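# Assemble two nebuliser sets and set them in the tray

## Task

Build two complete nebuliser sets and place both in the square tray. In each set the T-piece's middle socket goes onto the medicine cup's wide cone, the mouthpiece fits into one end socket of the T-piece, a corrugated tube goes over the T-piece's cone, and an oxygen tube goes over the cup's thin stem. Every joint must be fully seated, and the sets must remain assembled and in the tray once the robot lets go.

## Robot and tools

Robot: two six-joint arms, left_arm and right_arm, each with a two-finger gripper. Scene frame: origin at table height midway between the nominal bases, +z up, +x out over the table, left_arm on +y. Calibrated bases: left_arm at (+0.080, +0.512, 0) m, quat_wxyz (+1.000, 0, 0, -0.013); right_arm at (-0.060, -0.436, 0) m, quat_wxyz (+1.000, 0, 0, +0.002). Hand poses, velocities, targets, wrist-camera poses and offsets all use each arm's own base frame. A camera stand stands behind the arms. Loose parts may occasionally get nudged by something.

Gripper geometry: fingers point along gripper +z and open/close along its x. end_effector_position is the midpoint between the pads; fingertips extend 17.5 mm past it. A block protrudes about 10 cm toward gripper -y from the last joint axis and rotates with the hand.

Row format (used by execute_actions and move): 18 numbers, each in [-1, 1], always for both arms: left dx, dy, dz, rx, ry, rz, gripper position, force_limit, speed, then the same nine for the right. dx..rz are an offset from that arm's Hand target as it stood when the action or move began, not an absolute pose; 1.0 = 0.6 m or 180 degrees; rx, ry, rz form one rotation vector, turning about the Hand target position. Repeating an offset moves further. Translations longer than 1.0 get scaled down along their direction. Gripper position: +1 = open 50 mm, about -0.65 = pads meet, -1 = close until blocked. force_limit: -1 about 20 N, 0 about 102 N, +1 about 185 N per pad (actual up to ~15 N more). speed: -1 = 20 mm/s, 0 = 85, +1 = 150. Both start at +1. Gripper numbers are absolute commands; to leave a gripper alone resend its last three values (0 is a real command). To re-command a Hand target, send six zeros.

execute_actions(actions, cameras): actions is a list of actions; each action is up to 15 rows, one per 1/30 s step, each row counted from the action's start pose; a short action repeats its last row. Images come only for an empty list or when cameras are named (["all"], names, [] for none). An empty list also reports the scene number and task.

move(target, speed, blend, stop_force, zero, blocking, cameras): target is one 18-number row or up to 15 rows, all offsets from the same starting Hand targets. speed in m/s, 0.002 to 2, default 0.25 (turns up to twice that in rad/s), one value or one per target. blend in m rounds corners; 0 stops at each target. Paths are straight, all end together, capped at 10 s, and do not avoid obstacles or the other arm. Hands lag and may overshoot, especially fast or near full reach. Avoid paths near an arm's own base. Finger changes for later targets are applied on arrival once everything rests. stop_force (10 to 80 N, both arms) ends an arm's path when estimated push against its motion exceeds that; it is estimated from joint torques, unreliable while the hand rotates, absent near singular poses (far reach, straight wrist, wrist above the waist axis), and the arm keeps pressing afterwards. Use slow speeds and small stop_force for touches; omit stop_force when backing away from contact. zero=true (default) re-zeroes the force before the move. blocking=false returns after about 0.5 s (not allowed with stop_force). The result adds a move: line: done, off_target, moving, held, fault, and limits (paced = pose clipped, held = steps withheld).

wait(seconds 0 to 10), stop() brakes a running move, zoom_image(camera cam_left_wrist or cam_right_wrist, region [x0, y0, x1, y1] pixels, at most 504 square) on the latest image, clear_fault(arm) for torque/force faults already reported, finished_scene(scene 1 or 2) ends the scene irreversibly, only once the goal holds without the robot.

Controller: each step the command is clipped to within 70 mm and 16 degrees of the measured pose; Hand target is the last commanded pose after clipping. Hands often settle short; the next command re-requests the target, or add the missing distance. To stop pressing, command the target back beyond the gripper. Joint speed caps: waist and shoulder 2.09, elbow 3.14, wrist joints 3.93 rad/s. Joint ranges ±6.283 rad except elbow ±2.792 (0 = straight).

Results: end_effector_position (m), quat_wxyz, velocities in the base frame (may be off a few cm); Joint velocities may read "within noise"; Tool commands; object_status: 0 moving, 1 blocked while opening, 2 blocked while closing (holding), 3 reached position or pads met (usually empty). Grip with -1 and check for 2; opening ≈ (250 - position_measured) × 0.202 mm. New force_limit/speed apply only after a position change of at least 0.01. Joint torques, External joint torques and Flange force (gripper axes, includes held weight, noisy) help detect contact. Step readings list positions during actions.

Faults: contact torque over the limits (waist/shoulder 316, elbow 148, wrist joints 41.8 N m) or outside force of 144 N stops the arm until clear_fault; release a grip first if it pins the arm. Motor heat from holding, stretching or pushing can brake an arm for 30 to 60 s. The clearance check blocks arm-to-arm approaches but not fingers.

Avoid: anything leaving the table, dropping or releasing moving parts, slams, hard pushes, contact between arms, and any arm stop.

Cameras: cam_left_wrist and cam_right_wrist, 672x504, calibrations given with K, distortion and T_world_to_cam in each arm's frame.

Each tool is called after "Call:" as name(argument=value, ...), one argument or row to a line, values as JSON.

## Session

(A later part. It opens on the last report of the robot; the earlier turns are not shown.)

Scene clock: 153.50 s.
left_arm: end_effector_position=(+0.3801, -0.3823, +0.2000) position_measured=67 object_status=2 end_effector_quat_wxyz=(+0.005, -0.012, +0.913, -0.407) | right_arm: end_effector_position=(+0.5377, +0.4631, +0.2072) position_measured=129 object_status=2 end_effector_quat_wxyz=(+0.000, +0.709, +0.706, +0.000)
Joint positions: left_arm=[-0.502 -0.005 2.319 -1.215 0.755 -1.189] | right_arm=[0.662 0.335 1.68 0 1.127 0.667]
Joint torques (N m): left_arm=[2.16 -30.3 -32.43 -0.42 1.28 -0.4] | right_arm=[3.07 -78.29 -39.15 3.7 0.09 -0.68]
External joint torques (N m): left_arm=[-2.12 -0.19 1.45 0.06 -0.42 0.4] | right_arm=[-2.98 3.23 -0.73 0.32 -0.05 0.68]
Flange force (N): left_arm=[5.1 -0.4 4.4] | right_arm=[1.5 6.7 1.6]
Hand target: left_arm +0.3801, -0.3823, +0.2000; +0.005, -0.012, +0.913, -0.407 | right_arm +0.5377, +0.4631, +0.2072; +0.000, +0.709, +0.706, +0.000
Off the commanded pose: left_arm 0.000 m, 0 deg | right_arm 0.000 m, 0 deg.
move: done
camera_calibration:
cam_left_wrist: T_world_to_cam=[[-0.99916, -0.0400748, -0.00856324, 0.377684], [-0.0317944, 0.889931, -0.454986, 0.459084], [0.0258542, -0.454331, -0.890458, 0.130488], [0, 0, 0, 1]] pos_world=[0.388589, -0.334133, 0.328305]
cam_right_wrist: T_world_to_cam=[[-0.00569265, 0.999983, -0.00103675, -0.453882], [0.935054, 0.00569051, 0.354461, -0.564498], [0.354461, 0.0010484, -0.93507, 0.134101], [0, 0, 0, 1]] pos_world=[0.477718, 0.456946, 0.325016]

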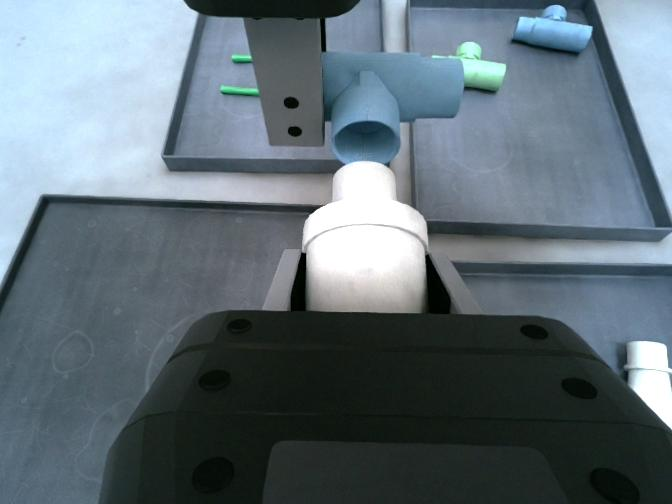

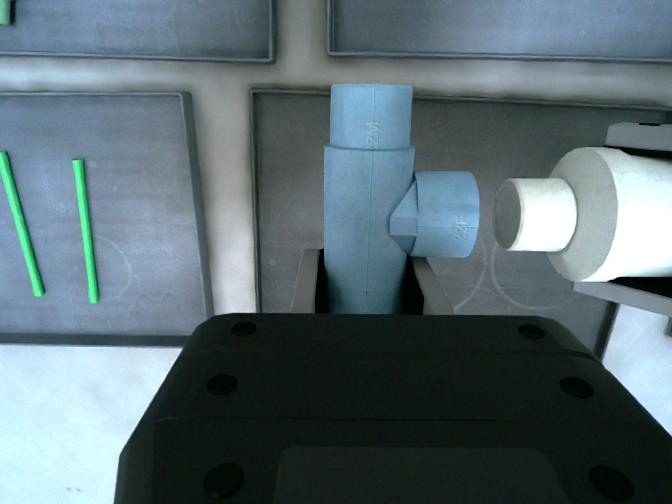

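Call:
move(
  target=[0,0,0,0,0,0,-1,-0.2,-0.8,0,0.0067,-0.0067,0,0,0,-1,-0.4,-0.8],
  cameras=["all"],
  speed=0.08,
)

Call:
zoom_image(
  camera="cam_left_wrist",
  region=[310, 90, 420, 220],
)

Call:
zoom_image(
  camera="cam_right_wrist",
  region=[400, 130, 600, 310],
)

Scene clock: 156.60 s.
left_arm: end_effector_position=(+0.3801, -0.3823, +0.2000) position_measured=67 object_status=2 end_effector_quat_wxyz=(+0.005, -0.012, +0.913, -0.407) | right_arm: end_effector_position=(+0.5377, +0.4671, +0.2032) position_measured=129 object_status=2 end_effector_quat_wxyz=(+0.000, +0.709, +0.706, +0.000)
Joint positions: left_arm=[-0.502 -0.005 2.319 -1.215 0.755 -1.189] | right_arm=[0.667 0.342 1.678 0 1.122 0.671]
Joint torques (N m): left_arm=[2.25 -30.61 -32.46 -0.41 1.33 -0.42] | right_arm=[3.31 -78.94 -38.83 3.71 0 -0.54]
External joint torques (N m): left_arm=[-2.29 0.18 1.53 0.05 -0.46 0.43] | right_arm=[-3.38 3.27 -0.98 0.31 0.05 0.54]
Flange force (N): left_arm=[5.0 -0.3 5.4] | right_arm=[1.4 7.6 1.2]
Hand target: left_arm +0.3801, -0.3823, +0.2000; +0.005, -0.012, +0.913, -0.407 | right_arm +0.5377, +0.4671, +0.2032; +0.000, +0.709, +0.706, +0.000
Off the commanded pose: left_arm 0.000 m, 0 deg | right_arm 0.000 m, 0 deg.
move: done
camera_calibration:
cam_left_wrist: T_world_to_cam=[[-0.99916, -0.0400748, -0.00856324, 0.377684], [-0.0317944, 0.889931, -0.454986, 0.459084], [0.0258542, -0.454331, -0.890458, 0.130488], [0, 0, 0, 1]] pos_world=[0.388589, -0.334133, 0.328305]
cam_right_wrist: T_world_to_cam=[[-0.00569265, 0.999983, -0.00103675, -0.457886], [0.935054, 0.00569051, 0.354461, -0.563103], [0.354461, 0.0010484, -0.93507, 0.130356], [0, 0, 0, 1]] pos_world=[0.477718, 0.460946, 0.321016]

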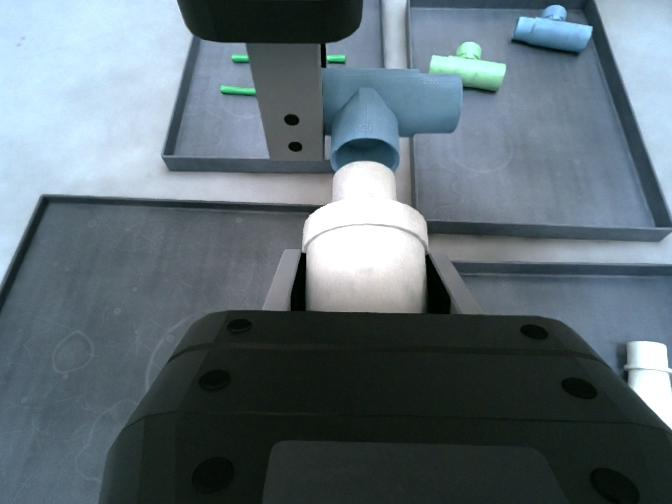

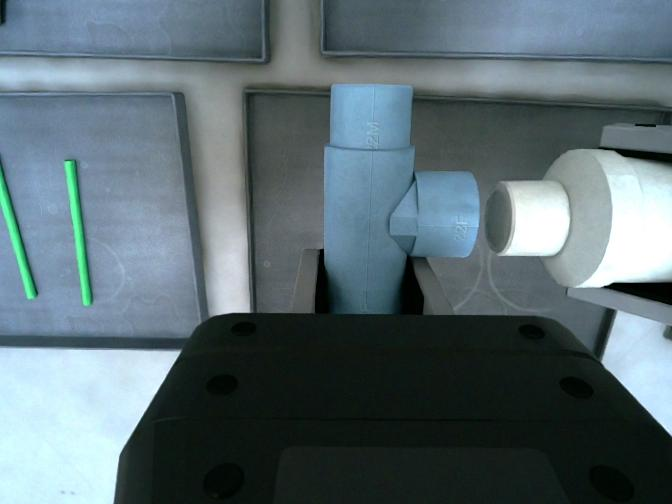

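Scaled by 3.877 from the camera's 672x504 image, which has a finer 960x720 frame.

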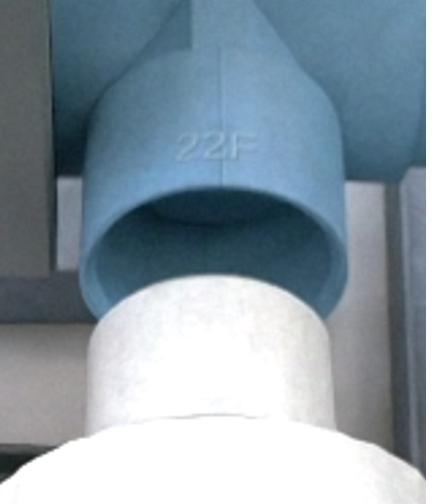

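Scaled by 2.520 from the camera's 672x504 image, which has a finer 960x720 frame.

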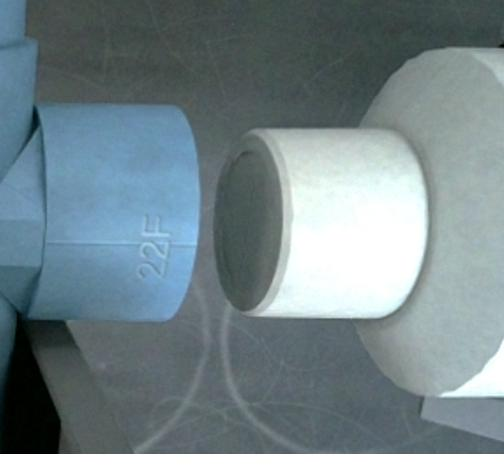

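Call:
zoom_image(
  camera="cam_left_wrist",
  region=[325, 125, 405, 195],
)

Call:
zoom_image(
  camera="cam_right_wrist",
  region=[440, 160, 550, 270],
)

Scaled by 6.300 from the camera's 672x504 image, which has a finer 960x720 frame.

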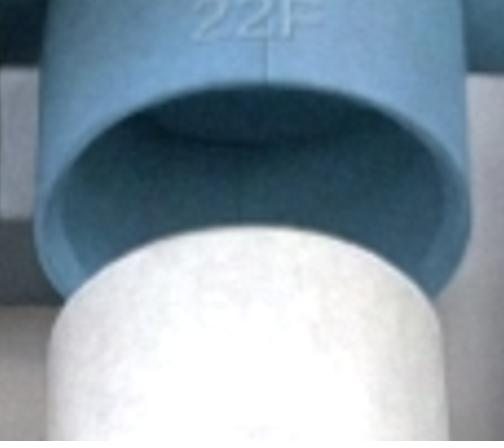

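Scaled by 4.582 from the camera's 672x504 image, which has a finer 960x720 frame.

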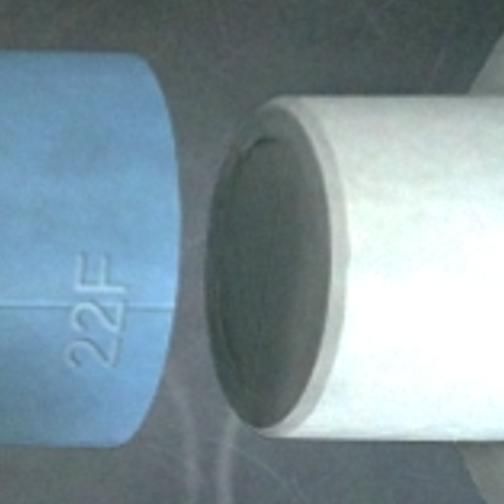

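Call:
move(
  target=[0,0,0,0,0,0,-1,-0.2,-0.8,0.0009,0.005,0.0033,0,0,0,-1,-0.4,-0.8],
  cameras=["all"],
  speed=0.05,
)

Call:
zoom_image(
  camera="cam_left_wrist",
  region=[325, 125, 405, 195],
)

Call:
zoom_image(
  camera="cam_right_wrist",
  region=[440, 160, 550, 270],
)

Scene clock: 159.83 s.
left_arm: end_effector_position=(+0.3801, -0.3823, +0.2000) position_measured=67 object_status=2 end_effector_quat_wxyz=(+0.005, -0.012, +0.913, -0.407) | right_arm: end_effector_position=(+0.5382, +0.4701, +0.2052) position_measured=129 object_status=2 end_effector_quat_wxyz=(+0.000, +0.709, +0.706, +0.000)
Joint positions: left_arm=[-0.502 -0.005 2.319 -1.215 0.755 -1.189] | right_arm=[0.67 0.344 1.671 0 1.126 0.674]
Joint torques (N m): left_arm=[2.1 -30.19 -32.46 -0.38 1.29 -0.36] | right_arm=[3.38 -79.17 -38.8 3.78 0.08 -0.62]
External joint torques (N m): left_arm=[-2.1 -0.05 1.25 0.02 -0.43 0.36] | right_arm=[-3.37 3.14 -1.14 0.25 -0.03 0.62]
Flange force (N): left_arm=[4.7 -0.6 4.7] | right_arm=[1.6 7.6 1.1]
Hand target: left_arm +0.3801, -0.3823, +0.2000; +0.005, -0.012, +0.913, -0.407 | right_arm +0.5382, +0.4701, +0.2052; +0.000, +0.709, +0.706, +0.000
Off the commanded pose: left_arm 0.000 m, 0 deg | right_arm 0.000 m, 0 deg.
move: done
camera_calibration:
cam_left_wrist: T_world_to_cam=[[-0.99916, -0.0400748, -0.00856324, 0.377684], [-0.0317944, 0.889931, -0.454986, 0.459084], [0.0258542, -0.454331, -0.890458, 0.130488], [0, 0, 0, 1]] pos_world=[0.388589, -0.334133, 0.328305]
cam_right_wrist: T_world_to_cam=[[-0.00569265, 0.999983, -0.00103675, -0.460881], [0.935054, 0.00569051, 0.354461, -0.564296], [0.354461, 0.0010484, -0.93507, 0.132046], [0, 0, 0, 1]] pos_world=[0.478218, 0.463946, 0.323016]

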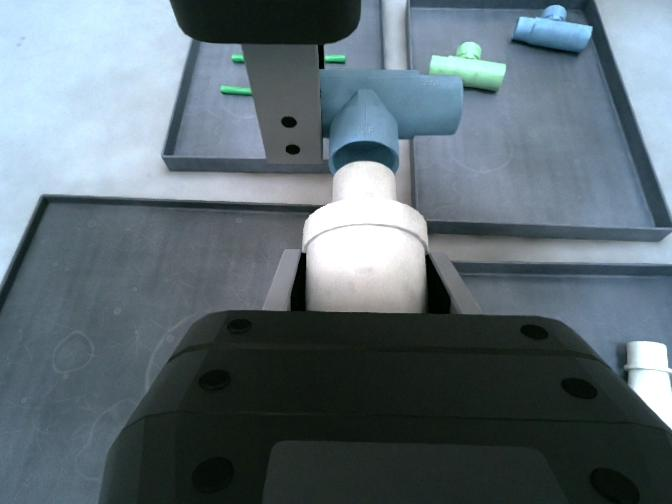

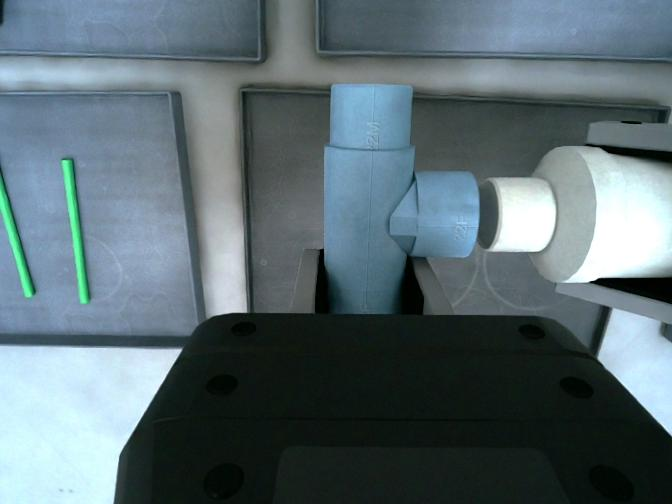

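Scaled by 6.300 from the camera's 672x504 image, which has a finer 960x720 frame.

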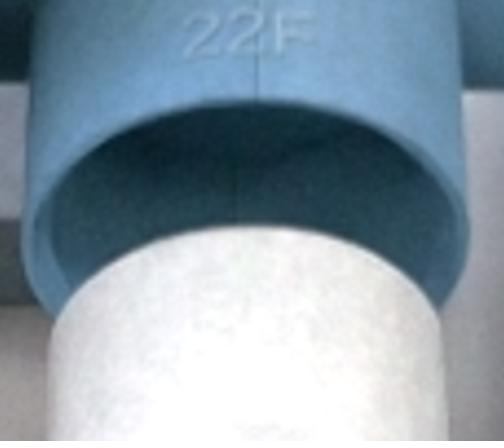

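Scaled by 4.582 from the camera's 672x504 image, which has a finer 960x720 frame.

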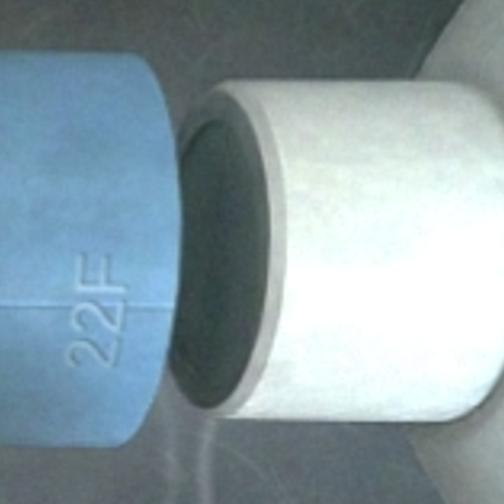

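Call:
move(
  target=[0,0,0,0,0,0,-1,-0.2,-0.8,0,0.0167,0,0,0,0,-1,-0.4,-0.8],
  cameras=["all"],
  speed=0.01,
  stop_force=15,
)

Call:
zoom_image(
  camera="cam_left_wrist",
  region=[325, 125, 405, 195],
)

Call:
zoom_image(
  camera="cam_right_wrist",
  region=[440, 160, 550, 270],
)

Scene clock: 161.80 s.
left_arm: end_effector_position=(+0.3801, -0.3823, +0.2000) position_measured=67 object_status=2 end_effector_quat_wxyz=(+0.005, -0.012, +0.913, -0.407) | right_arm: end_effector_position=(+0.5382, +0.4801, +0.2052) position_measured=129 object_status=2 end_effector_quat_wxyz=(+0.000, +0.709, +0.706, +0.000)
Joint positions: left_arm=[-0.502 -0.005 2.319 -1.215 0.755 -1.189] | right_arm=[0.681 0.354 1.657 0 1.13 0.685]
Joint torques (N m): left_arm=[1.96 -29.09 -31.86 -0.22 0.77 -0.46] | right_arm=[4.67 -82.35 -40.43 4.32 0.06 -0.61]
External joint torques (N m): left_arm=[-2.03 -0.83 0.88 -0.13 0.09 0.47] | right_arm=[-4.59 5.42 0.59 -0.3 -0.01 0.61]
Flange force (N): left_arm=[4.8 -0.8 3.0] | right_arm=[0.2 8.5 4.3]
Hand target: left_arm +0.3801, -0.3823, +0.2000; +0.005, -0.012, +0.913, -0.407 | right_arm +0.5382, +0.4801, +0.2052; +0.000, +0.709, +0.706, +0.000
Off the commanded pose: left_arm 0.000 m, 0 deg | right_arm 0.000 m, 0 deg.
move: done
camera_calibration:
cam_left_wrist: T_world_to_cam=[[-0.99916, -0.0400748, -0.00856324, 0.377684], [-0.0317944, 0.889931, -0.454986, 0.459084], [0.0258542, -0.454331, -0.890458, 0.130488], [0, 0, 0, 1]] pos_world=[0.388589, -0.334133, 0.328305]
cam_right_wrist: T_world_to_cam=[[-0.00569265, 0.999983, -0.00103675, -0.470881], [0.935054, 0.00569051, 0.354461, -0.564353], [0.354461, 0.0010484, -0.93507, 0.132036], [0, 0, 0, 1]] pos_world=[0.478218, 0.473946, 0.323016]

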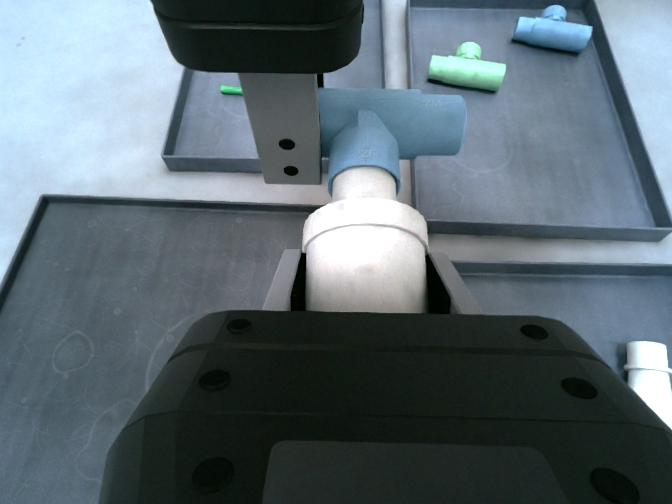

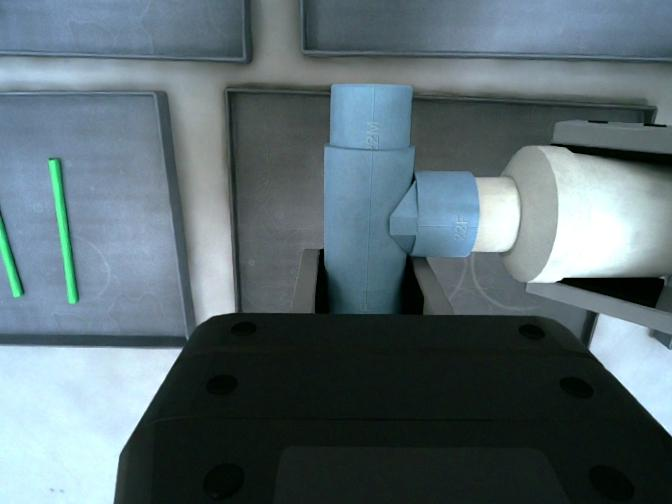

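Scaled by 6.300 from the camera's 672x504 image, which has a finer 960x720 frame.

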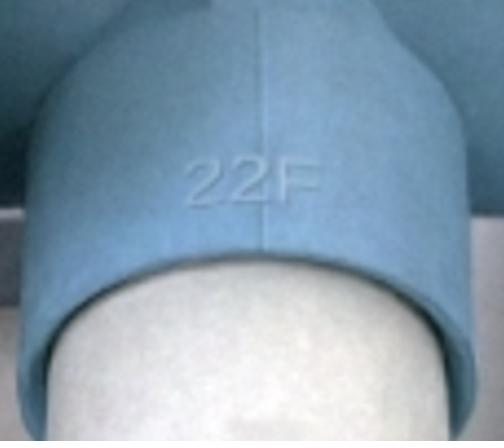

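Scaled by 4.582 from the camera's 672x504 image, which has a finer 960x720 frame.

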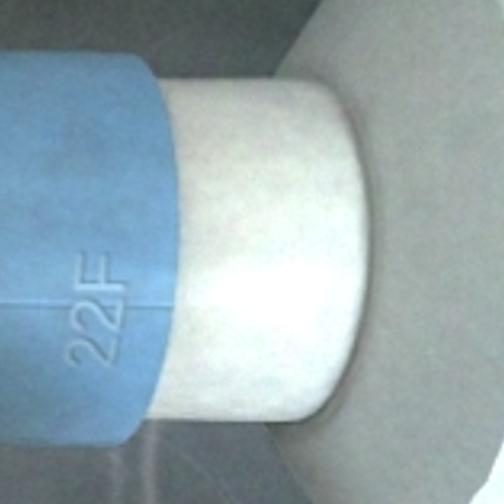

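Call:
move(
  target=[0,0,0,0,0,0,-1,-0.2,-0.8,0,0.0267,0,0,0,0,-1,-0.4,-0.8],
  cameras=["all"],
  speed=0.008,
  stop_force=30,
)

Call:
zoom_image(
  camera="cam_right_wrist",
  region=[440, 160, 550, 270],
)

Scene clock: 164.10 s.
left_arm: end_effector_position=(+0.3800, -0.3823, +0.2000) position_measured=67 object_status=2 end_effector_quat_wxyz=(+0.005, -0.012, +0.913, -0.407) | right_arm: end_effector_position=(+0.5382, +0.4916, +0.2051) position_measured=129 object_status=2 end_effector_quat_wxyz=(+0.000, +0.709, +0.706, +0.000)
Joint positions: left_arm=[-0.502 -0.005 2.319 -1.215 0.755 -1.189] | right_arm=[0.693 0.365 1.641 0 1.136 0.697]
Joint torques (N m): left_arm=[-6.79 -25.81 -44.43 -4.67 0.66 -0.55] | right_arm=[27.52 -85.63 -51.23 12.91 -4.6 -0.09]
External joint torques (N m): left_arm=[6.68 -4.12 13.51 4.31 0.21 0.55] | right_arm=[-27.49 7.66 11.27 -8.87 4.65 0.09]
Flange force (N): left_arm=[14.9 19.0 -24.3] | right_arm=[-35.3 17.1 8.6]
Hand target: left_arm +0.3801, -0.3823, +0.2000; +0.005, -0.012, +0.913, -0.407 | right_arm +0.5382, +0.4916, +0.2052; +0.000, +0.709, +0.706, +0.000 (not the last commanded pose)
Off the commanded pose: left_arm 0.000 m, 0 deg | right_arm 0.005 m, 0 deg.
move: contact (right_arm)
camera_calibration:
cam_left_wrist: T_world_to_cam=[[-0.99916, -0.0400748, -0.00856324, 0.377683], [-0.0317944, 0.889931, -0.454986, 0.459038], [0.0258542, -0.454331, -0.890458, 0.130399], [0, 0, 0, 1]] pos_world=[0.388589, -0.334133, 0.328205]
cam_right_wrist: T_world_to_cam=[[-0.00562201, 0.999983, -0.00122245, -0.482455], [0.935133, 0.00569047, 0.354252, -0.564354], [0.354253, 0.000848457, -0.935149, 0.132151], [0, 0, 0, 1]] pos_world=[0.478219, 0.485546, 0.322915]

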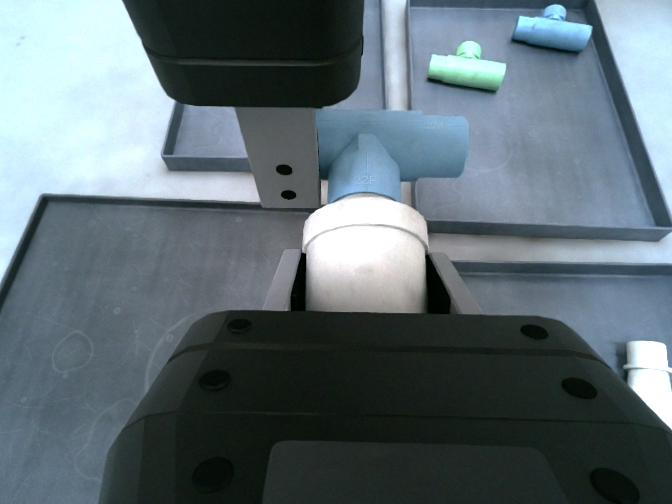

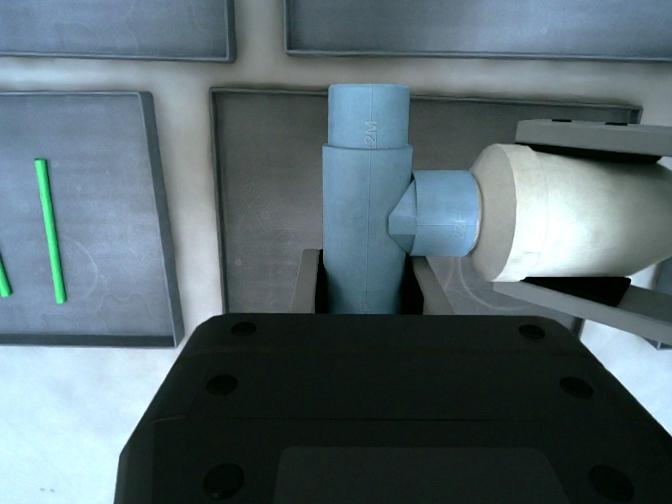

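Scaled by 4.582 from the camera's 672x504 image, which has a finer 960x720 frame.

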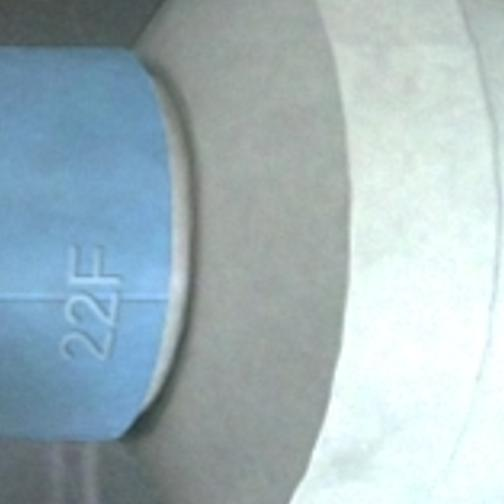

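Call:
move(
  target=[0,0,0,0,0,0,-1,-0.2,-0.8,0,0.0067,0,0,0,0,-1,-0.4,-0.8],
  cameras=["all"],
  speed=0.006,
  stop_force=45,
  zero=false,
)

Call:
zoom_image(
  camera="cam_right_wrist",
  region=[440, 160, 550, 270],
)

Call:
zoom_image(
  camera="cam_left_wrist",
  region=[265, 90, 475, 320],
)

Scene clock: 165.30 s.
left_arm: end_effector_position=(+0.3801, -0.3823, +0.2000) position_measured=67 object_status=2 end_effector_quat_wxyz=(+0.005, -0.012, +0.913, -0.407) | right_arm: end_effector_position=(+0.5383, +0.4924, +0.2052) position_measured=129 object_status=2 end_effector_quat_wxyz=(+0.000, +0.709, +0.706, +0.000)
Joint positions: left_arm=[-0.502 -0.005 2.319 -1.215 0.755 -1.189] | right_arm=[0.694 0.366 1.64 0 1.136 0.698]
Joint torques (N m): left_arm=[-11.8 -25.82 -50.18 -6.69 1.53 -0.41] | right_arm=[36.15 -85.03 -55.12 16.26 -7.25 0.01]
External joint torques (N m): left_arm=[11.86 -4.43 19.3 6.34 -0.66 0.41] | right_arm=[-36.18 6.87 15.05 -12.22 7.29 -0.01]
Flange force (N): left_arm=[17.3 29.7 -35.7] | right_arm=[-49.6 19.4 7.4]
Hand target: left_arm +0.3801, -0.3823, +0.2000; +0.005, -0.012, +0.913, -0.407 | right_arm +0.5383, +0.4924, +0.2052; +0.000, +0.709, +0.706, +0.000 (not the last commanded pose)
Off the commanded pose: left_arm 0.000 m, 0 deg | right_arm 0.003 m, 0 deg.
move: contact (right_arm)
camera_calibration:
cam_left_wrist: T_world_to_cam=[[-0.99916, -0.0400748, -0.00856324, 0.377684], [-0.0317944, 0.889931, -0.454986, 0.459084], [0.0258542, -0.454331, -0.890458, 0.130488], [0, 0, 0, 1]] pos_world=[0.388589, -0.334133, 0.328305]
cam_right_wrist: T_world_to_cam=[[-0.00559892, 0.999984, -0.00100149, -0.483336], [0.935021, 0.00559028, 0.354549, -0.564446], [0.354548, 0.00104867, -0.935037, 0.131841], [0, 0, 0, 1]] pos_world=[0.478318, 0.486346, 0.322916]

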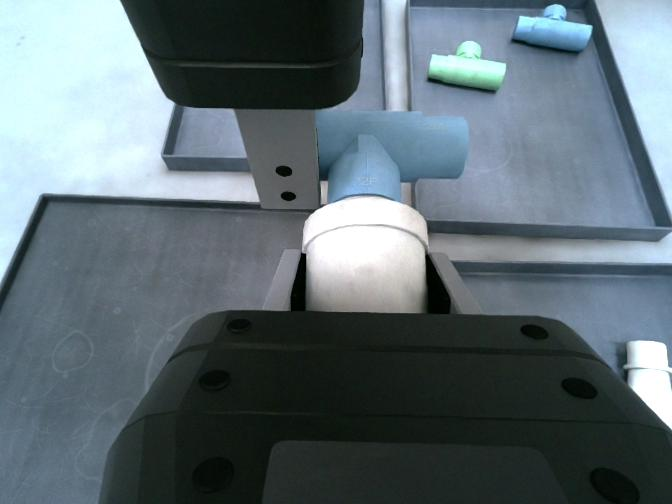

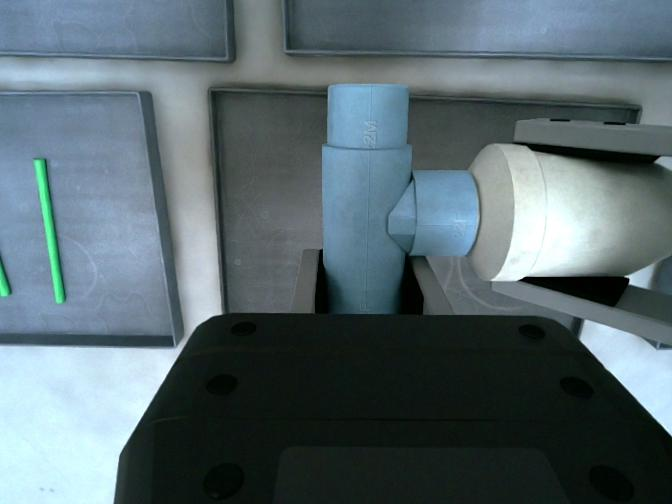

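Scaled by 4.582 from the camera's 672x504 image, which has a finer 960x720 frame.

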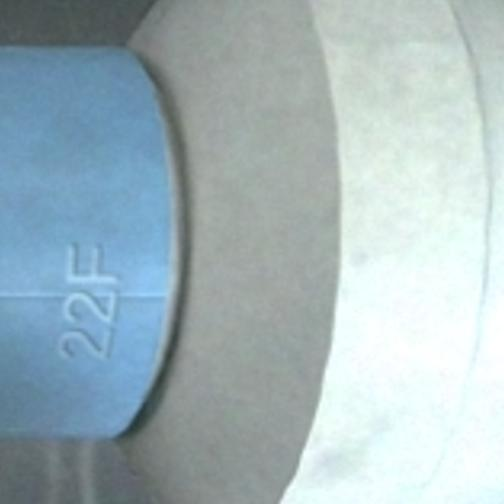

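Scaled by 2.191 from the camera's 672x504 image, which has a finer 960x720 frame.

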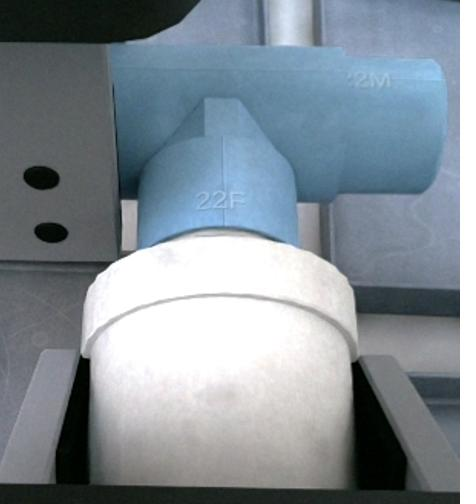

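Call:
move(
  target=[0,0,0,0,0,0,-1,-0.2,-0.8,0,0.0067,0,0,0,0,-1,-0.4,-0.8],
  cameras=["cam_right_wrist"],
  speed=0.006,
  stop_force=62,
  zero=false,
)

Call:
zoom_image(
  camera="cam_right_wrist",
  region=[440, 160, 550, 270],
)

Scene clock: 166.27 s.
left_arm: end_effector_position=(+0.3801, -0.3823, +0.2000) position_measured=67 object_status=2 end_effector_quat_wxyz=(+0.005, -0.012, +0.913, -0.407) | right_arm: end_effector_position=(+0.5383, +0.4930, +0.2051) position_measured=129 object_status=2 end_effector_quat_wxyz=(+0.000, +0.709, +0.706, +0.000)
Joint positions: left_arm=[-0.502 -0.005 2.319 -1.215 0.755 -1.189] | right_arm=[0.694 0.367 1.639 0 1.136 0.699]
Joint torques (N m): left_arm=[-16.46 -25.44 -55.31 -8.49 2.25 -0.33] | right_arm=[44.07 -84.62 -59.39 19.35 -9.43 0.21]
External joint torques (N m): left_arm=[16.36 -4.65 24.34 8.13 -1.38 0.33] | right_arm=[-44.05 6.32 19.34 -15.31 9.48 -0.21]
Flange force (N): left_arm=[19.2 39.1 -45.5] | right_arm=[-63.7 20.3 7.7]
Hand target: left_arm +0.3801, -0.3823, +0.2000; +0.005, -0.012, +0.913, -0.407 | right_arm +0.5383, +0.4930, +0.2051; +0.000, +0.709, +0.706, +0.000 (not the last commanded pose)
Off the commanded pose: left_arm 0.000 m, 0 deg | right_arm 0.003 m, 0 deg.
move: contact (right_arm)
camera_calibration:
cam_right_wrist: T_world_to_cam=[[-0.00546986, 0.999984, -0.0010593, -0.48398], [0.935022, 0.0054901, 0.354548, -0.564401], [0.354549, 0.000948862, -0.935037, 0.131889], [0, 0, 0, 1]] pos_world=[0.478319, 0.486946, 0.322916]
Images, in order (width x height): cam_right_wrist 672x504.

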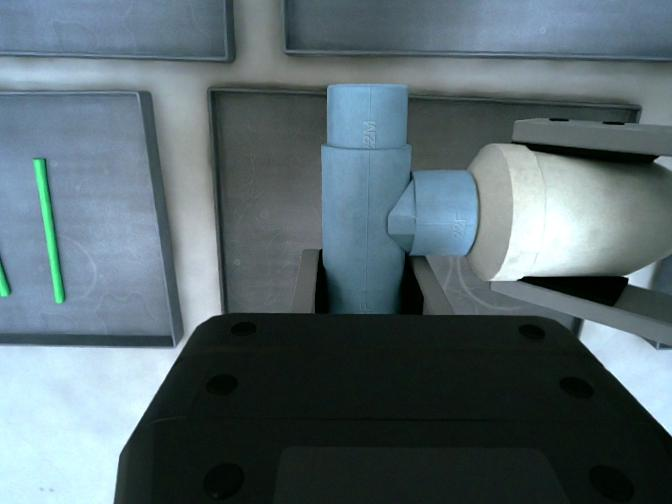

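Scaled by 4.582 from the camera's 672x504 image, which has a finer 960x720 frame.

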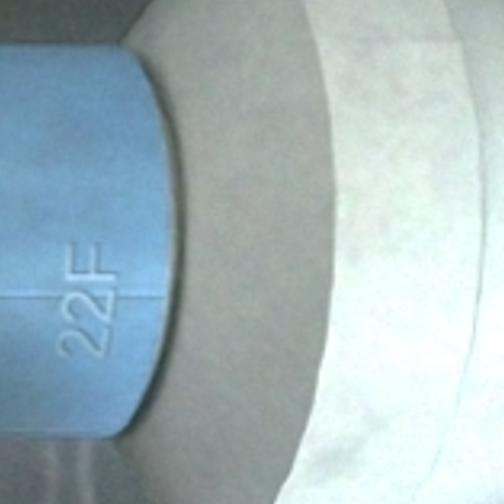

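Call:
move(
  target=[
    [0,0,0,0,0,0,-1,-0.2,-0.8,0,-0.002,0,0,0,0,-1,-0.4,-0.8],
    [0,0,0,0,0,0,-1,-0.2,-0.8,0,-0.002,0,0,0,0,0.3,-0.4,-0.5],
    [0,0,0,0,0,0,-1,-0.2,-0.8,0,-0.002,0.15,0,0,0,0.3,-0.4,-0.5],
  ],
  speed=[0.01,0.01,0.1],
  cameras=["all"],
)

Scene clock: 177.33 s.
left_arm: end_effector_position=(+0.3801, -0.3823, +0.2000) position_measured=67 object_status=2 end_effector_quat_wxyz=(+0.005, -0.012, +0.913, -0.407) | right_arm: end_effector_position=(+0.5383, +0.4917, +0.2952) position_measured=107 object_status=3 end_effector_quat_wxyz=(+0.000, +0.709, +0.706, +0.000)
Joint positions: left_arm=[-0.502 -0.005 2.319 -1.215 0.755 -1.189] | right_arm=[0.693 0.314 1.54 -0.001 1.287 0.698]
Joint torques (N m): left_arm=[2.13 -30.47 -32.41 -0.39 1.29 -0.4] | right_arm=[3.17 -79.08 -41.34 3.95 0.02 -0.63]
External joint torques (N m): left_arm=[-2.11 0.21 1.56 0.04 -0.42 0.4] | right_arm=[-3.12 3.66 -1.12 0.33 0.02 0.63]
Flange force (N): left_arm=[4.7 0.0 5.1] | right_arm=[2.8 8.1 0.2]
Hand target: left_arm +0.3801, -0.3823, +0.2000; +0.005, -0.012, +0.913, -0.407 | right_arm +0.5383, +0.4918, +0.2951; +0.000, +0.709, +0.706, +0.000
Off the commanded pose: left_arm 0.000 m, 0 deg | right_arm 0.000 m, 0 deg.
move: done
camera_calibration:
cam_left_wrist: T_world_to_cam=[[-0.99916, -0.0400748, -0.00856324, 0.377684], [-0.0317944, 0.889931, -0.454986, 0.459084], [0.0258542, -0.454331, -0.890458, 0.130488], [0, 0, 0, 1]] pos_world=[0.388589, -0.334133, 0.328305]
cam_right_wrist: T_world_to_cam=[[-0.00547004, 0.999984, -0.00106028, -0.482584], [0.934976, 0.00549049, 0.354669, -0.596367], [0.354669, 0.000948717, -0.934991, 0.21606], [0, 0, 0, 1]] pos_world=[0.478319, 0.485646, 0.413016]

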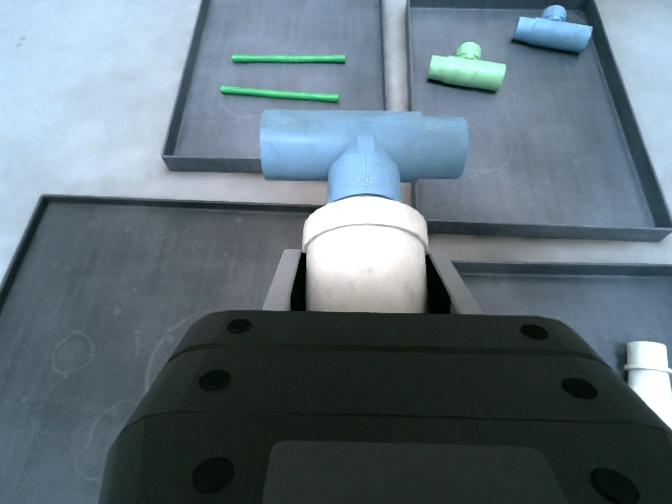

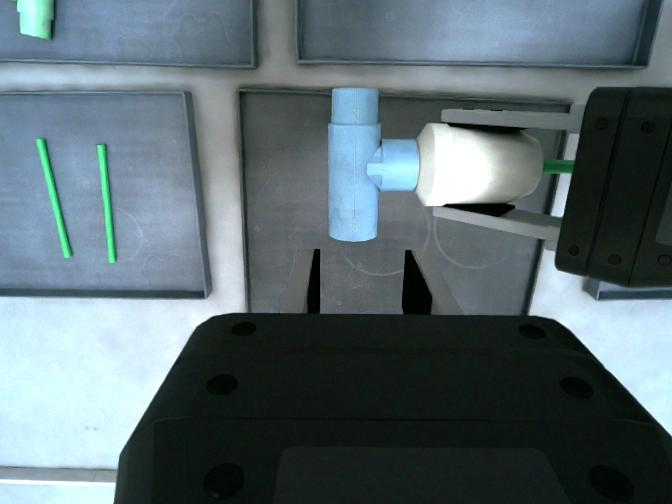

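Call:
move(
  target=[0.1675,-0.029,-0.2858,0,0,0,-1,-0.2,-0.8,0.0362,-0.9696,0.1083,0,0,0,0.3,-0.4,-0.5],
  speed=0.25,
  cameras=["all"],
)

Scene clock: 181.13 s.
left_arm: end_effector_position=(+0.4806, -0.3998, +0.0285) position_measured=67 object_status=2 end_effector_quat_wxyz=(+0.005, -0.012, +0.913, -0.407) | right_arm: end_effector_position=(+0.5600, -0.0900, +0.3601) position_measured=107 object_status=3 end_effector_quat_wxyz=(+0.000, +0.709, +0.706, +0.000)
Joint positions: left_arm=[-0.437 0.417 2.247 -1.553 0.728 -0.665] | right_arm=[-0.22 0.033 1.757 0 1.351 -0.215]
Joint torques (N m): left_arm=[2.15 -60.35 -18.55 -0.95 2.33 -0.4] | right_arm=[3.37 -49.64 -42.05 4.01 0.05 -0.57]
External joint torques (N m): left_arm=[-2.06 -0.75 0.9 0.02 -0.48 0.4] | right_arm=[-3.36 3.44 -0.87 0.26 0.01 0.57]
Flange force (N): left_arm=[4.7 -1.8 2.2] | right_arm=[-5.9 5.8 -0.1]
Hand target: left_arm +0.4806, -0.3997, +0.0285; +0.005, -0.012, +0.913, -0.407 | right_arm +0.5600, -0.0900, +0.3601; +0.000, +0.709, +0.706, +0.000
Off the commanded pose: left_arm 0.000 m, 0 deg | right_arm 0.000 m, 0 deg.
move: done
camera_calibration:
cam_left_wrist: T_world_to_cam=[[-0.99916, -0.0400748, -0.00856324, 0.475934], [-0.0317944, 0.889931, -0.454986, 0.399734], [0.0258542, -0.454331, -0.890458, -0.0327294], [0, 0, 0, 1]] pos_world=[0.489089, -0.351533, 0.156805]
cam_right_wrist: T_world_to_cam=[[-0.00556329, 0.999984, -0.00109493, 0.0993578], [0.935021, 0.00559009, 0.354548, -0.636435], [0.354548, 0.000948676, -0.935037, 0.269679], [0, 0, 0, 1]] pos_world=[0.500019, -0.0960543, 0.477916]

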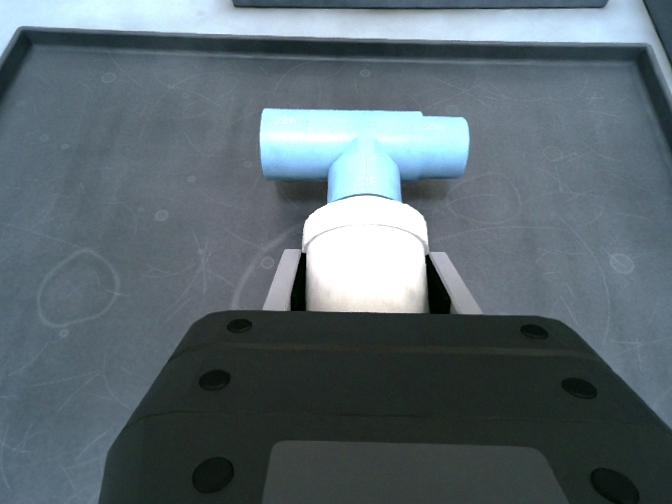

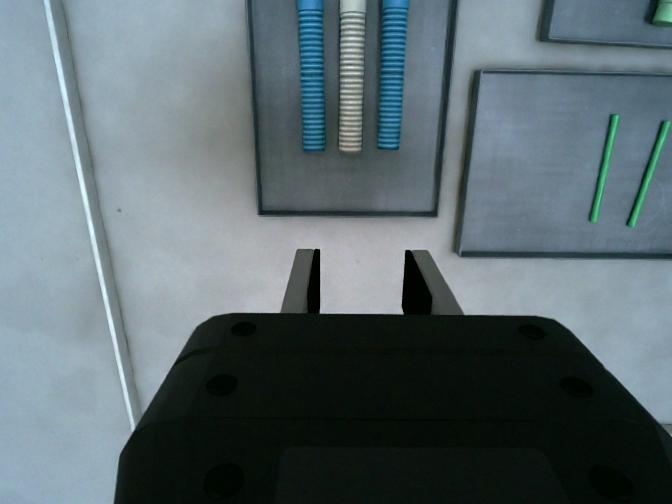

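Call:
move(
  target=[0,0,-0.0108,0,0,0,-1,-0.2,-0.8,0,0,0,0,0,0,0.3,-0.4,-0.5],
  speed=0.008,
  stop_force=12,
  cameras=["cam_left_wrist"],
)

Scene clock: 182.67 s.
left_arm: end_effector_position=(+0.4806, -0.3998, +0.0235) position_measured=67 object_status=2 end_effector_quat_wxyz=(+0.005, -0.012, +0.913, -0.407) | right_arm: end_effector_position=(+0.5600, -0.0900, +0.3601) position_measured=107 object_status=3 end_effector_quat_wxyz=(+0.000, +0.709, +0.706, +0.000)
Joint positions: left_arm=[-0.437 0.427 2.248 -1.565 0.728 -0.649] | right_arm=[-0.22 0.033 1.757 0 1.351 -0.216]
Joint torques (N m): left_arm=[1.69 -48.21 -11.58 0.64 -1.82 -0.41] | right_arm=[3.22 -49.62 -42.17 3.97 0.02 -0.58]
External joint torques (N m): left_arm=[-1.7 -12.86 -5.09 -1.54 3.68 0.42] | right_arm=[-3.19 3.05 -0.87 0.31 0.05 0.58]
Flange force (N): left_arm=[5.5 -15.4 -12.9] | right_arm=[-5.5 5.3 -0.3]
Hand target: left_arm +0.4806, -0.3998, +0.0235; +0.005, -0.012, +0.913, -0.407 (not the last commanded pose) | right_arm +0.5600, -0.0900, +0.3601; +0.000, +0.709, +0.706, +0.000
Off the commanded pose: left_arm 0.001 m, 0 deg | right_arm 0.000 m, 0 deg.
move: contact (left_arm)
camera_calibration:
cam_left_wrist: T_world_to_cam=[[-0.999155, -0.0401698, -0.00873086, 0.47598], [-0.0317968, 0.889826, -0.45519, 0.397457], [0.0260539, -0.454528, -0.890351, -0.0373663], [0, 0, 0, 1]] pos_world=[0.489189, -0.351532, 0.151805]
Images, in order (width x height): cam_left_wrist 672x504.

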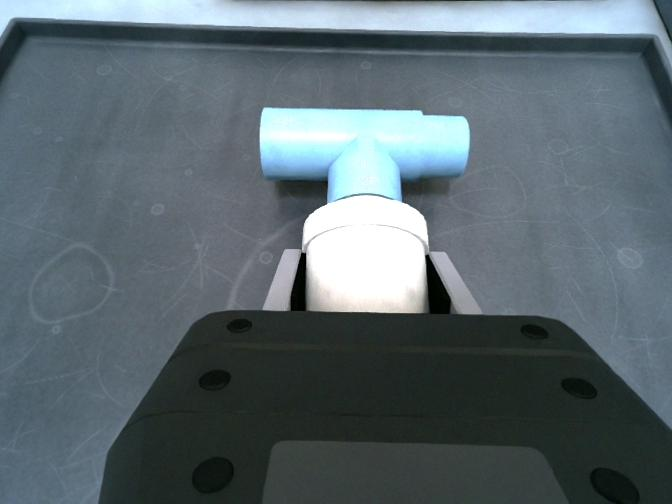

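Call:
move(
  target=[
    [0,0,0.0008,0,0,0,0.8,-0.2,-0.5,0,0,0,0,0,0,0.3,-0.4,-0.5],
    [-0.003,0.1233,0.1117,0,0,0,0.8,-0.2,-0.5,-0.18,0.01,-0.05,0,0,0,0.3,-0.4,-0.5],
    [0.0472,-0.1,0.21,0.2031,0.2140,0.4678,0.1,-0.2,-0.5,-0.18,0.01,-0.05,0,0,0,0.3,-0.4,-0.5],
  ],
  speed=[0.02,0.12,0.25],
  blend=[0,0.02,0],
  cameras=["all"],
)

Scene clock: 190.80 s.
left_arm: end_effector_position=(+0.5090, -0.4598, +0.1495) position_measured=138 object_status=0 end_effector_quat_wxyz=(+0.000, +0.716, -0.698, +0.000) | right_arm: end_effector_position=(+0.4520, -0.0840, +0.3301) position_measured=107 object_status=3 end_effector_quat_wxyz=(+0.000, +0.709, +0.706, +0.000)
Joint positions: left_arm=[-0.785 0.347 1.781 0 1.014 -3.952] | right_arm=[-0.259 -0.131 1.967 0 1.305 -0.254]
Joint torques (N m): left_arm=[2.43 -72.79 -39.24 3.72 0.32 -0.42] | right_arm=[2.98 -30.72 -41.92 3.94 -0.02 -0.57]
External joint torques (N m): left_arm=[-2.05 -1.08 1.84 0.07 -0.37 0.42] | right_arm=[-2.88 2.22 -0.65 0.3 0.08 0.57]
Flange force (N): left_arm=[-2.1 5.7 1.3] | right_arm=[-5.7 3.3 -0.1]
Hand target: left_arm +0.5090, -0.4598, +0.1495; +0.000, +0.716, -0.698, +0.000 | right_arm +0.4520, -0.0840, +0.3301; +0.000, +0.709, +0.706, +0.000
Off the commanded pose: left_arm 0.000 m, 0 deg | right_arm 0.000 m, 0 deg.
move: done
camera_calibration:
cam_left_wrist: T_world_to_cam=[[0.0290981, -0.999444, -0.01625, -0.460323], [-0.93302, -0.03299, 0.358309, 0.421843], [-0.358646, 0.00473552, -0.933462, 0.460192], [0, 0, 0, 1]] pos_world=[0.572029, -0.44833, 0.270942]
cam_right_wrist: T_world_to_cam=[[-0.00546986, 0.999984, -0.0010593, 0.0926718], [0.935022, 0.0054901, 0.354548, -0.524859], [0.354549, 0.000948862, -0.935037, 0.279913], [0, 0, 0, 1]] pos_world=[0.392019, -0.0900545, 0.447916]

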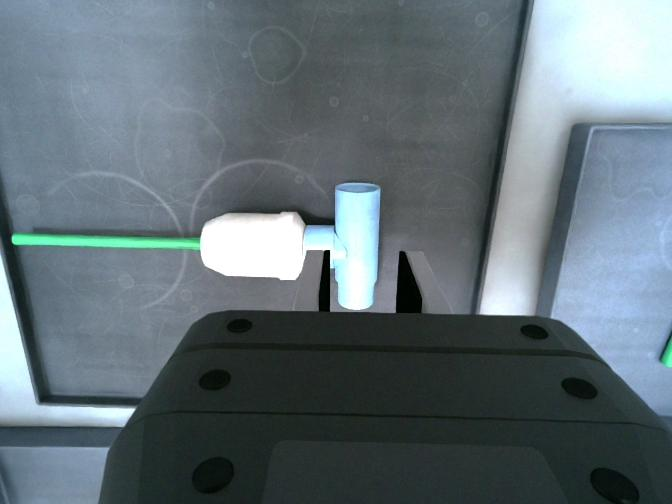

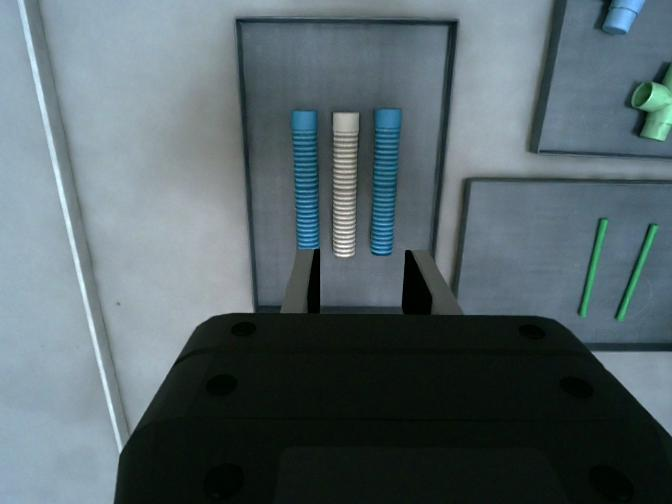

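Call:
move(
  target=[
    [0,-0.0027,-0.13,0,0,0,0.3,-0.2,-0.5,-0.0475,0.068,-0.3502,0,0.2667,0,0.32,-0.4,-0.5],
    [0,-0.0027,-0.21,0,0,0,0.3,-0.2,-0.5,-0.0475,0.068,-0.5107,0,0.2667,0,0.32,-0.4,-0.5],
  ],
  speed=[0.2,0.08],
  cameras=["all"],
)

Scene clock: 196.50 s.
left_arm: end_effector_position=(+0.5089, -0.4614, +0.0235) position_measured=107 object_status=3 end_effector_quat_wxyz=(+0.000, +0.716, -0.698, +0.000) | right_arm: end_effector_position=(+0.4235, -0.0432, +0.0237) position_measured=105 object_status=3 end_effector_quat_wxyz=(-0.287, +0.647, +0.645, -0.288)
Joint positions: left_arm=[-0.787 0.477 1.863 0 0.801 -3.954] | right_arm=[-0.121 0.553 1.992 -0.091 1.432 -0.064]
Joint torques (N m): left_arm=[2.4 -79.54 -33.15 3.12 0.35 -0.42] | right_arm=[3.26 -82.04 -21.36 2.16 2.25 -0.6]
External joint torques (N m): left_arm=[-2.41 -1.26 1.52 0.07 -0.4 0.42] | right_arm=[-2.96 3.48 -0.87 0.16 0.08 0.6]
Flange force (N): left_arm=[-1.5 5.7 -0.1] | right_arm=[-4.2 6.8 -0.3]
Hand target: left_arm +0.5090, -0.4614, +0.0235; +0.000, +0.716, -0.698, +0.000 | right_arm +0.4235, -0.0432, +0.0237; -0.287, +0.647, +0.645, -0.288
Off the commanded pose: left_arm 0.000 m, 0 deg | right_arm 0.000 m, 0 deg.
move: done
camera_calibration:
cam_left_wrist: T_world_to_cam=[[0.0290981, -0.999444, -0.01625, -0.46397], [-0.93302, -0.03299, 0.358309, 0.466937], [-0.358646, 0.00473552, -0.933462, 0.342584], [0, 0, 0, 1]] pos_world=[0.572029, -0.44993, 0.144942]
cam_right_wrist: T_world_to_cam=[[-0.00453609, 0.999984, 0.00340244, 0.0508893], [0.88906, 0.00559044, -0.457757, -0.351074], [-0.457769, 0.000948545, -0.889071, 0.346338], [0, 0, 0, 1]] pos_world=[0.4709, -0.0492543, 0.147039]

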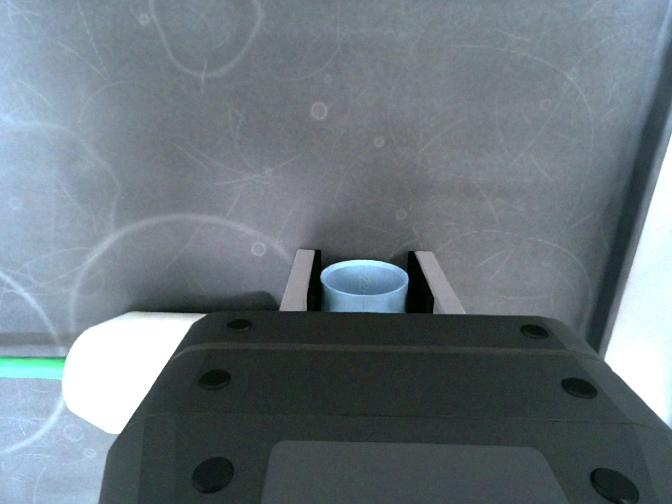

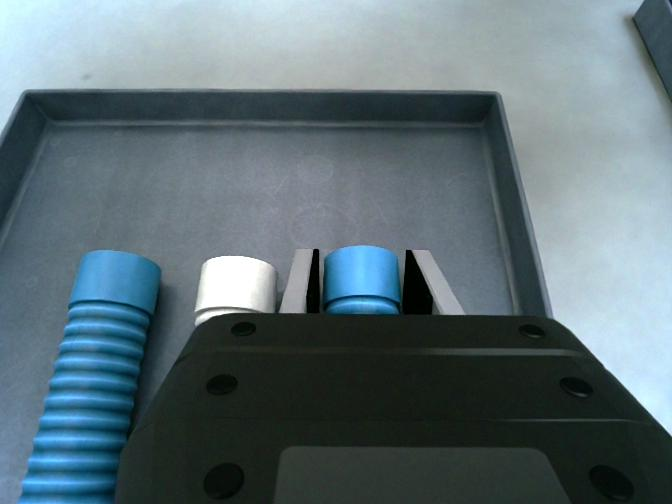

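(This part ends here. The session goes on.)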